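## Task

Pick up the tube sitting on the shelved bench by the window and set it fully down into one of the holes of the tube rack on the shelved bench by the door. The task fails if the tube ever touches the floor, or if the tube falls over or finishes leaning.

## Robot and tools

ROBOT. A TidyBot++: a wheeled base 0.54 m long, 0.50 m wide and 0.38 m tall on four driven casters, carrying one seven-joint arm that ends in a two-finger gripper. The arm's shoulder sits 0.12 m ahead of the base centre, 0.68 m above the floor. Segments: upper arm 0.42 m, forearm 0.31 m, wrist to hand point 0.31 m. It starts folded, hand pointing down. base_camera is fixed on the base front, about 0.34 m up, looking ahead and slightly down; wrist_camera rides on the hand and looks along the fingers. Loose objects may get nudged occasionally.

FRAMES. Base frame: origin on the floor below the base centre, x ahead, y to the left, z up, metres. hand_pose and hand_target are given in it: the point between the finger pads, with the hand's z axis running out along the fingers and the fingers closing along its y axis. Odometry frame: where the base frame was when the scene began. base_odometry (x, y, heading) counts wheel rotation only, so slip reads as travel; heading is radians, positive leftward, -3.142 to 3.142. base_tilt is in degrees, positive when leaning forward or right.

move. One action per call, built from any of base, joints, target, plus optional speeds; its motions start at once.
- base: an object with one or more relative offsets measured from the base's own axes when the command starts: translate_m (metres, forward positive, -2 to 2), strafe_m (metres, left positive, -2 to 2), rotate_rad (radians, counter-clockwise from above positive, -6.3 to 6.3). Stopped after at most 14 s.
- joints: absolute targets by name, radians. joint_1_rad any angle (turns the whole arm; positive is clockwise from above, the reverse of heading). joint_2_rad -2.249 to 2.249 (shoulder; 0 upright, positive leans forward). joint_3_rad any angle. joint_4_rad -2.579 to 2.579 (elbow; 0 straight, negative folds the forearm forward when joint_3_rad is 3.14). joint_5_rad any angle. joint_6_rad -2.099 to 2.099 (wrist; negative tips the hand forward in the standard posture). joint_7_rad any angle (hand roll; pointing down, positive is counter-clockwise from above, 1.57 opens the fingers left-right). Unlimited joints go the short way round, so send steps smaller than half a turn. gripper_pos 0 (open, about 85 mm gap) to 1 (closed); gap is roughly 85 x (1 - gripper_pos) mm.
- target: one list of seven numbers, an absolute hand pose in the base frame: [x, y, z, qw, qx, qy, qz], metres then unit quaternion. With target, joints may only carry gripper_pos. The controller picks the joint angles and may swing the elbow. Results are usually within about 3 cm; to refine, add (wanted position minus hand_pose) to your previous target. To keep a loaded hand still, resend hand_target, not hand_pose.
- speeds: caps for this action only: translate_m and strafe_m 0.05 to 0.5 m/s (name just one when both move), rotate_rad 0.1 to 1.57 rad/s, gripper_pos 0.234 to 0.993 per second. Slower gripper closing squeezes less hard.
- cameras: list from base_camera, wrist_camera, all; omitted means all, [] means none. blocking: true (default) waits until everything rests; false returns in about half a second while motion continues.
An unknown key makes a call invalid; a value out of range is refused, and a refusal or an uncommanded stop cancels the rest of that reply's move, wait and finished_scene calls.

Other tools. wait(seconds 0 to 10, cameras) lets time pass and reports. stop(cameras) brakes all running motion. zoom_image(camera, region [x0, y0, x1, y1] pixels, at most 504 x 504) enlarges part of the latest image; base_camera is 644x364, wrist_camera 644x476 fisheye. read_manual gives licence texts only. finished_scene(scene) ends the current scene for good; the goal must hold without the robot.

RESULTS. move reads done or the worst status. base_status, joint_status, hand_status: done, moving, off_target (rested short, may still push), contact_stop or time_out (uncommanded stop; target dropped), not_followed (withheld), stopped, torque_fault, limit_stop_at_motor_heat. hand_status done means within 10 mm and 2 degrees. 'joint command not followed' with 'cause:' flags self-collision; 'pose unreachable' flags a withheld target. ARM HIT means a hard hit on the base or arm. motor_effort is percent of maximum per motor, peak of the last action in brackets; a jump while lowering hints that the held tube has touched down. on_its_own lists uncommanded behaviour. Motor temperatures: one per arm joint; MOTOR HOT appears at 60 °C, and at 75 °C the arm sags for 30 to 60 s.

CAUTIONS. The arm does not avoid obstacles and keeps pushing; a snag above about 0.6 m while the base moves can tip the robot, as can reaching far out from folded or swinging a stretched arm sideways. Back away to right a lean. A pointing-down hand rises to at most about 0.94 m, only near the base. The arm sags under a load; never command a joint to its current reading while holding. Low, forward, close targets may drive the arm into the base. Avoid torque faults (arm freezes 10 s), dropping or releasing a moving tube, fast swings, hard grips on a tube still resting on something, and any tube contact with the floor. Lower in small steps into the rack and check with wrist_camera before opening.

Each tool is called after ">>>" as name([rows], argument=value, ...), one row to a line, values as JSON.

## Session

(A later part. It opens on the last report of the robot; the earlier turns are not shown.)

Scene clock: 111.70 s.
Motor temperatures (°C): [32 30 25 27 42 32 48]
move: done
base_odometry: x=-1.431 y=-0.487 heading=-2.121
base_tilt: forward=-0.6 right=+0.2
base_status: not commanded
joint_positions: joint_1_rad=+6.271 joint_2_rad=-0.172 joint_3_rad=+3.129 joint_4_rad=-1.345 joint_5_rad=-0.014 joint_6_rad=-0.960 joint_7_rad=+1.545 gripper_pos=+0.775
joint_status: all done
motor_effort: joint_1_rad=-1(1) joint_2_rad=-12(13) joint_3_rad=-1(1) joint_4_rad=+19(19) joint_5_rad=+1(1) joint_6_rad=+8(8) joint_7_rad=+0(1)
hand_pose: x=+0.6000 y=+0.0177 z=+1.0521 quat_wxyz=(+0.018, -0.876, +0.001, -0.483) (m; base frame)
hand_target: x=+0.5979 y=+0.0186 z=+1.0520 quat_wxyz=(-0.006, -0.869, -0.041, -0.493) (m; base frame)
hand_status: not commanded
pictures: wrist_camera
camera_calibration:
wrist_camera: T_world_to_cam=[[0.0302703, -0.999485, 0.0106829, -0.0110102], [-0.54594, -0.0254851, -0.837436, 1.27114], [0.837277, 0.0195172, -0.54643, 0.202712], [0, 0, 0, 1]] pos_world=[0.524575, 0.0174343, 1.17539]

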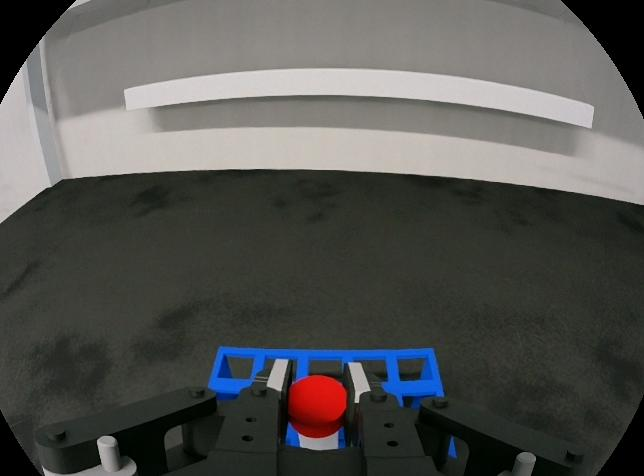

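>>> move(joints={"joint_2_rad":-0.192,"joint_4_rad":-1.389,"joint_6_rad":-0.915}, cameras=[])

>>> move(joints={"joint_2_rad":-0.194,"joint_4_rad":-1.399,"joint_6_rad":-0.908}, cameras=["wrist_camera"])

>>> zoom_image(camera="wrist_camera", region=[220, 340, 440, 460])

Scene clock: 112.70 s.
Motor temperatures (°C): [32 30 25 27 42 32 48]
move: done
base_odometry: x=-1.431 y=-0.487 heading=-2.121
base_tilt: forward=-0.6 right=+0.2
base_status: not commanded
joint_positions: joint_1_rad=+6.271 joint_2_rad=-0.174 joint_3_rad=+3.129 joint_4_rad=-1.354 joint_5_rad=-0.014 joint_6_rad=-0.953 joint_7_rad=+1.545 gripper_pos=+0.775
joint_status: all done
motor_effort: joint_1_rad=-1(1) joint_2_rad=-12(13) joint_3_rad=-1(1) joint_4_rad=+19(19) joint_5_rad=+1(1) joint_6_rad=+8(9) joint_7_rad=+0(1)
hand_pose: x=+0.6000 y=+0.0177 z=+1.0497 quat_wxyz=(+0.018, -0.876, +0.001, -0.483) (m; base frame)
hand_target: x=+0.5978 y=+0.0186 z=+1.0492 quat_wxyz=(-0.006, -0.869, -0.041, -0.492) (m; base frame)
hand_status: not commanded
pictures: none
No camera images: "cameras" was empty.

Scene clock: 113.23 s.
Motor temperatures (°C): [32 30 25 27 42 32 48]
move: done
base_odometry: x=-1.431 y=-0.487 heading=-2.121
base_tilt: forward=-0.6 right=+0.2
base_status: not commanded
joint_positions: joint_1_rad=+6.271 joint_2_rad=-0.175 joint_3_rad=+3.129 joint_4_rad=-1.364 joint_5_rad=-0.014 joint_6_rad=-0.946 joint_7_rad=+1.545 gripper_pos=+0.775
joint_status: all done
motor_effort: joint_1_rad=+0(1) joint_2_rad=-12(13) joint_3_rad=-1(1) joint_4_rad=+19(19) joint_5_rad=+1(1) joint_6_rad=+8(8) joint_7_rad=+1(1)
hand_pose: x=+0.5999 y=+0.0177 z=+1.0470 quat_wxyz=(+0.018, -0.876, +0.001, -0.482) (m; base frame)
hand_target: x=+0.5977 y=+0.0186 z=+1.0465 quat_wxyz=(-0.006, -0.870, -0.041, -0.492) (m; base frame)
hand_status: not commanded
pictures: wrist_camera
camera_calibration:
wrist_camera: T_world_to_cam=[[0.0300939, -0.99949, 0.0106512, -0.0108489], [-0.547119, -0.0253894, -0.83667, 1.26677], [0.836514, 0.0193512, -0.547604, 0.201629], [0, 0, 0, 1]] pos_world=[0.524734, 0.0174173, 1.1704]

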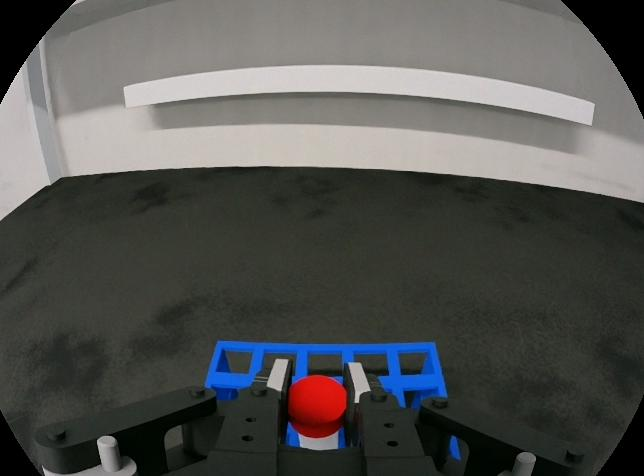

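Scaled by 2.291.

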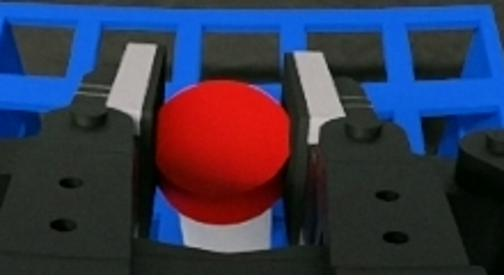

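>>> move(joints={"joint_2_rad":-0.196,"joint_4_rad":-1.409,"joint_6_rad":-0.901}, cameras=[])

>>> move(joints={"joint_2_rad":-0.198,"joint_4_rad":-1.419,"joint_6_rad":-0.894}, cameras=["wrist_camera"])

>>> zoom_image(camera="wrist_camera", region=[220, 340, 440, 460])

Scene clock: 114.57 s.
Motor temperatures (°C): [32 30 25 27 42 32 48]
move: done
base_odometry: x=-1.431 y=-0.487 heading=-2.121
base_tilt: forward=-0.6 right=+0.2
base_status: not commanded
joint_positions: joint_1_rad=+6.271 joint_2_rad=-0.177 joint_3_rad=+3.129 joint_4_rad=-1.374 joint_5_rad=-0.014 joint_6_rad=-0.939 joint_7_rad=+1.545 gripper_pos=+0.775
joint_status: all done
motor_effort: joint_1_rad=-1(1) joint_2_rad=-12(13) joint_3_rad=-1(1) joint_4_rad=+19(19) joint_5_rad=+1(1) joint_6_rad=+8(8) joint_7_rad=+0(1)
hand_pose: x=+0.5999 y=+0.0177 z=+1.0444 quat_wxyz=(+0.018, -0.876, +0.001, -0.482) (m; base frame)
hand_target: x=+0.5976 y=+0.0186 z=+1.0437 quat_wxyz=(-0.006, -0.870, -0.041, -0.491) (m; base frame)
hand_status: not commanded
pictures: none
No camera images: "cameras" was empty.

Scene clock: 115.07 s.
Motor temperatures (°C): [32 30 25 27 42 32 48]
move: done
base_odometry: x=-1.431 y=-0.487 heading=-2.121
base_tilt: forward=-0.6 right=+0.2
base_status: not commanded
joint_positions: joint_1_rad=+6.271 joint_2_rad=-0.180 joint_3_rad=+3.129 joint_4_rad=-1.382 joint_5_rad=-0.014 joint_6_rad=-0.930 joint_7_rad=+1.545 gripper_pos=+0.775
joint_status: all done
motor_effort: joint_1_rad=-1(2) joint_2_rad=-12(13) joint_3_rad=-1(1) joint_4_rad=+18(19) joint_5_rad=+1(1) joint_6_rad=+8(9) joint_7_rad=+0(1)
hand_pose: x=+0.5999 y=+0.0177 z=+1.0436 quat_wxyz=(+0.018, -0.875, +0.001, -0.484) (m; base frame)
hand_target: x=+0.5975 y=+0.0186 z=+1.0409 quat_wxyz=(-0.006, -0.870, -0.041, -0.491) (m; base frame)
hand_status: not commanded
pictures: wrist_camera
camera_calibration:
wrist_camera: T_world_to_cam=[[0.029877, -0.999496, 0.0106983, -0.010764], [-0.544487, -0.0252497, -0.838389, 1.26415], [0.838237, 0.0192235, -0.544967, 0.196017], [0, 0, 0, 1]] pos_world=[0.524324, 0.0173926, 1.16678]

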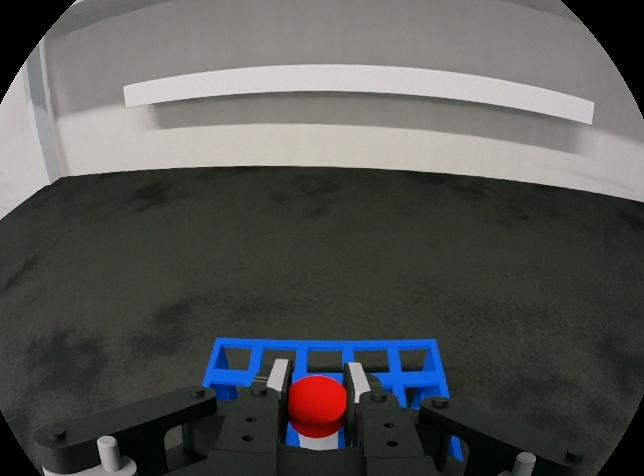

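Scaled by 2.291.

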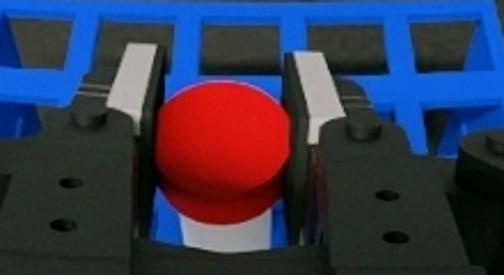

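>>> move(joints={"joint_2_rad":-0.199,"joint_4_rad":-1.425,"joint_6_rad":-0.889}, cameras=["wrist_camera"])

>>> zoom_image(camera="wrist_camera", region=[220, 340, 440, 460])

Scene clock: 115.80 s.
Motor temperatures (°C): [32 30 25 27 42 32 48]
move: done
base_odometry: x=-1.431 y=-0.487 heading=-2.121
base_tilt: forward=-0.6 right=+0.2
base_status: not commanded
joint_positions: joint_1_rad=+6.271 joint_2_rad=-0.182 joint_3_rad=+3.129 joint_4_rad=-1.387 joint_5_rad=-0.014 joint_6_rad=-0.924 joint_7_rad=+1.545 gripper_pos=+0.775
joint_status: all done
motor_effort: joint_1_rad=-1(1) joint_2_rad=-12(13) joint_3_rad=+0(1) joint_4_rad=+18(19) joint_5_rad=+0(1) joint_6_rad=+8(8) joint_7_rad=+1(1)
hand_pose: x=+0.6000 y=+0.0177 z=+1.0436 quat_wxyz=(+0.018, -0.874, +0.001, -0.485) (m; base frame)
hand_target: x=+0.5976 y=+0.0186 z=+1.0393 quat_wxyz=(-0.006, -0.870, -0.041, -0.491) (m; base frame)
hand_status: not commanded
pictures: wrist_camera
camera_calibration:
wrist_camera: T_world_to_cam=[[0.0297987, -0.999499, 0.01071, -0.0107236], [-0.541707, -0.0251532, -0.840191, 1.26437], [0.840039, 0.0192349, -0.542185, 0.192014], [0, 0, 0, 1]] pos_world=[0.52394, 0.0173915, 1.16654]

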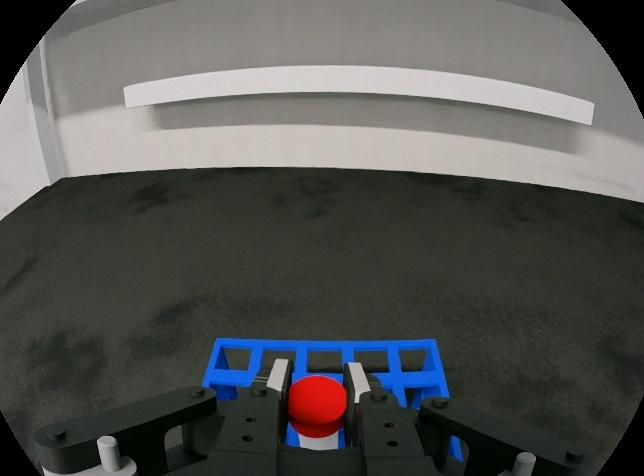

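Scaled by 2.291.

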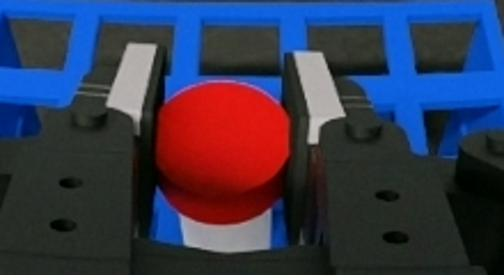

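>>> move(joints={"joint_2_rad":-0.196,"joint_4_rad":-1.413,"joint_6_rad":-0.899}, cameras=[])

>>> move(joints={"gripper_pos":0.70}, speeds={"gripper_pos":0.234}, cameras=["wrist_camera"])

>>> zoom_image(camera="wrist_camera", region=[220, 340, 440, 460])

Scene clock: 117.07 s.
Motor temperatures (°C): [32 30 25 27 42 32 48]
move: done
base_odometry: x=-1.431 y=-0.487 heading=-2.121
base_tilt: forward=-0.6 right=+0.2
base_status: not commanded
joint_positions: joint_1_rad=+6.271 joint_2_rad=-0.182 joint_3_rad=+3.129 joint_4_rad=-1.387 joint_5_rad=-0.014 joint_6_rad=-0.924 joint_7_rad=+1.545 gripper_pos=+0.775
joint_status: all done
motor_effort: joint_1_rad=-1(1) joint_2_rad=-12(12) joint_3_rad=-1(1) joint_4_rad=+18(19) joint_5_rad=+1(1) joint_6_rad=+8(8) joint_7_rad=+0(1)
hand_pose: x=+0.5999 y=+0.0177 z=+1.0436 quat_wxyz=(+0.018, -0.874, +0.001, -0.485) (m; base frame)
hand_target: x=+0.5977 y=+0.0186 z=+1.0420 quat_wxyz=(-0.006, -0.870, -0.041, -0.491) (m; base frame)
hand_status: not commanded
pictures: none
No camera images: "cameras" was empty.

Scene clock: 118.03 s.
Motor temperatures (°C): [32 30 25 27 42 32 48]
move: done
base_odometry: x=-1.431 y=-0.487 heading=-2.121
base_tilt: forward=-0.6 right=+0.2
base_status: not commanded
joint_positions: joint_1_rad=+6.271 joint_2_rad=-0.182 joint_3_rad=+3.129 joint_4_rad=-1.387 joint_5_rad=-0.014 joint_6_rad=-0.924 joint_7_rad=+1.545 gripper_pos=+0.698
joint_status: all done
motor_effort: joint_1_rad=-1(1) joint_2_rad=-12(13) joint_3_rad=+0(1) joint_4_rad=+19(19) joint_5_rad=+1(1) joint_6_rad=+8(8) joint_7_rad=+0(1)
hand_pose: x=+0.5999 y=+0.0177 z=+1.0436 quat_wxyz=(+0.018, -0.874, +0.001, -0.485) (m; base frame)
hand_target: x=+0.5977 y=+0.0186 z=+1.0420 quat_wxyz=(-0.006, -0.870, -0.041, -0.491) (m; base frame)
hand_status: not commanded
pictures: wrist_camera
camera_calibration:
wrist_camera: T_world_to_cam=[[0.0298277, -0.999498, 0.0107109, -0.0107276], [-0.541682, -0.0251691, -0.840207, 1.26437], [0.840054, 0.0192595, -0.54216, 0.192004], [0, 0, 0, 1]] pos_world=[0.523913, 0.0174031, 1.16655]

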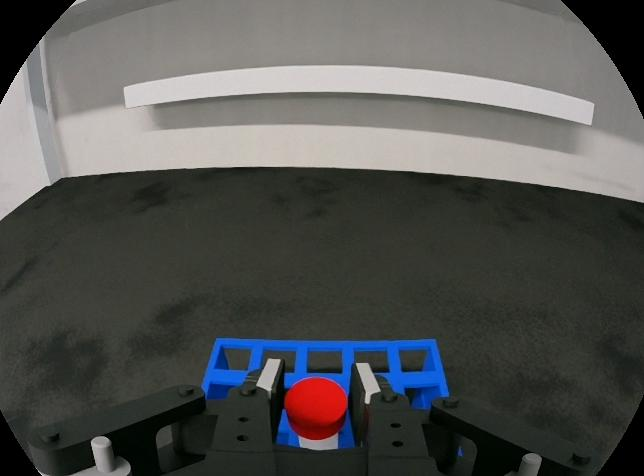

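Scaled by 2.291.

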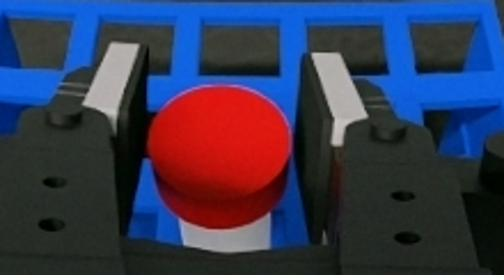

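>>> move(joints={"gripper_pos":0.25}, speeds={"gripper_pos":0.4}, cameras=["wrist_camera"])

>>> move(base={"translate_m":-0.13}, speeds={"translate_m":0.1}, cameras=["wrist_camera"])

>>> zoom_image(camera="wrist_camera", region=[180, 240, 460, 460])

Scene clock: 120.10 s.
Motor temperatures (°C): [32 30 25 27 42 32 48]
move: done
base_odometry: x=-1.431 y=-0.487 heading=-2.121
base_tilt: forward=-0.6 right=+0.2
base_status: not commanded
joint_positions: joint_1_rad=+6.271 joint_2_rad=-0.182 joint_3_rad=+3.129 joint_4_rad=-1.387 joint_5_rad=-0.014 joint_6_rad=-0.924 joint_7_rad=+1.545 gripper_pos=+0.251
joint_status: all done
motor_effort: joint_1_rad=-1(1) joint_2_rad=-12(13) joint_3_rad=-1(1) joint_4_rad=+19(19) joint_5_rad=+0(1) joint_6_rad=+8(8) joint_7_rad=-1(1)
hand_pose: x=+0.5999 y=+0.0177 z=+1.0436 quat_wxyz=(+0.018, -0.874, +0.001, -0.485) (m; base frame)
hand_target: x=+0.5977 y=+0.0186 z=+1.0420 quat_wxyz=(-0.006, -0.870, -0.041, -0.491) (m; base frame)
hand_status: not commanded
pictures: wrist_camera
camera_calibration:
wrist_camera: T_world_to_cam=[[0.0298277, -0.999498, 0.0107109, -0.0107276], [-0.541682, -0.0251691, -0.840207, 1.26437], [0.840054, 0.0192595, -0.54216, 0.192004], [0, 0, 0, 1]] pos_world=[0.523913, 0.0174031, 1.16655]

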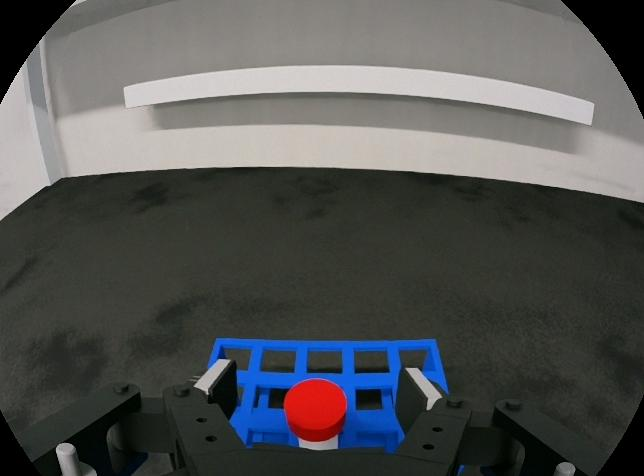

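Scene clock: 121.90 s.
Motor temperatures (°C): [32 30 25 27 42 32 48]
move: done
base_odometry: x=-1.363 y=-0.376 heading=-2.121
base_tilt: forward=-0.6 right=+0.2
base_status: done
joint_positions: joint_1_rad=+6.269 joint_2_rad=-0.194 joint_3_rad=+3.129 joint_4_rad=-1.387 joint_5_rad=-0.014 joint_6_rad=-0.924 joint_7_rad=+1.545 gripper_pos=+0.251
joint_status: not commanded
motor_effort: joint_1_rad=+0(2) joint_2_rad=-12(18) joint_3_rad=-1(2) joint_4_rad=+18(20) joint_5_rad=+1(1) joint_6_rad=+8(8) joint_7_rad=+1(1)
hand_pose: x=+0.5958 y=+0.0185 z=+1.0490 quat_wxyz=(+0.019, -0.872, +0.000, -0.490) (m; base frame)
hand_target: x=+0.5977 y=+0.0186 z=+1.0420 quat_wxyz=(-0.006, -0.870, -0.041, -0.491) (m; base frame)
hand_status: not commanded
pictures: wrist_camera
camera_calibration:
wrist_camera: T_world_to_cam=[[0.0315874, -0.999442, 0.0109005, -0.0110662], [-0.532218, -0.02605, -0.846207, 1.26734], [0.846018, 0.020928, -0.532743, 0.184874], [0, 0, 0, 1]] pos_world=[0.518442, 0.018085, 1.17104]

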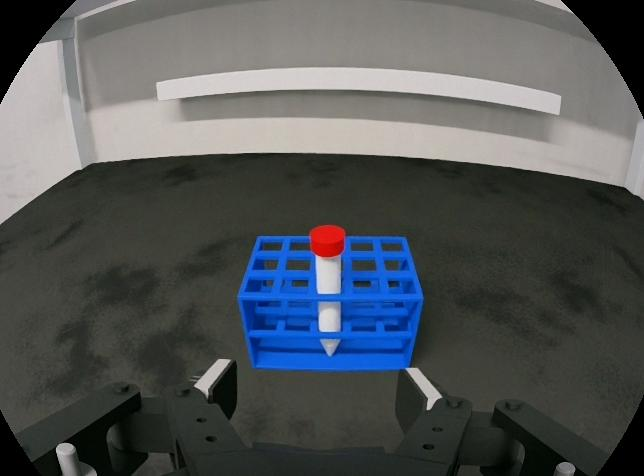

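Scaled by 1.800.

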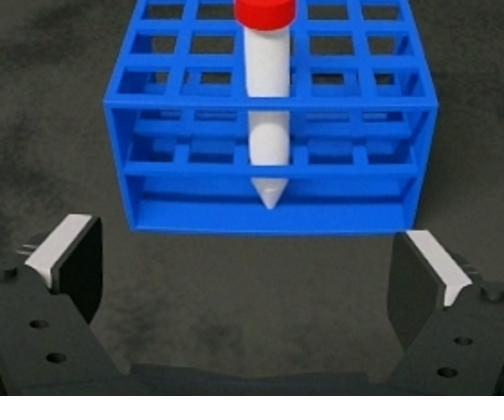

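>>> zoom_image(camera="wrist_camera", region=[280, 220, 380, 380])

Scaled by 3.150.

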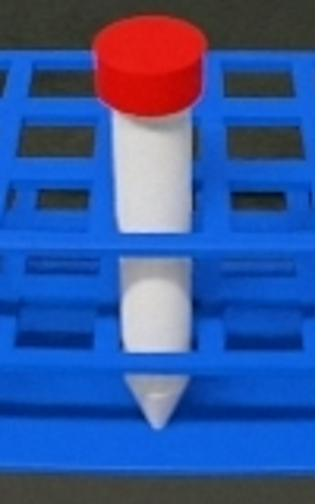

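>>> finished_scene(scene=2)

The scene is finished: the task was done.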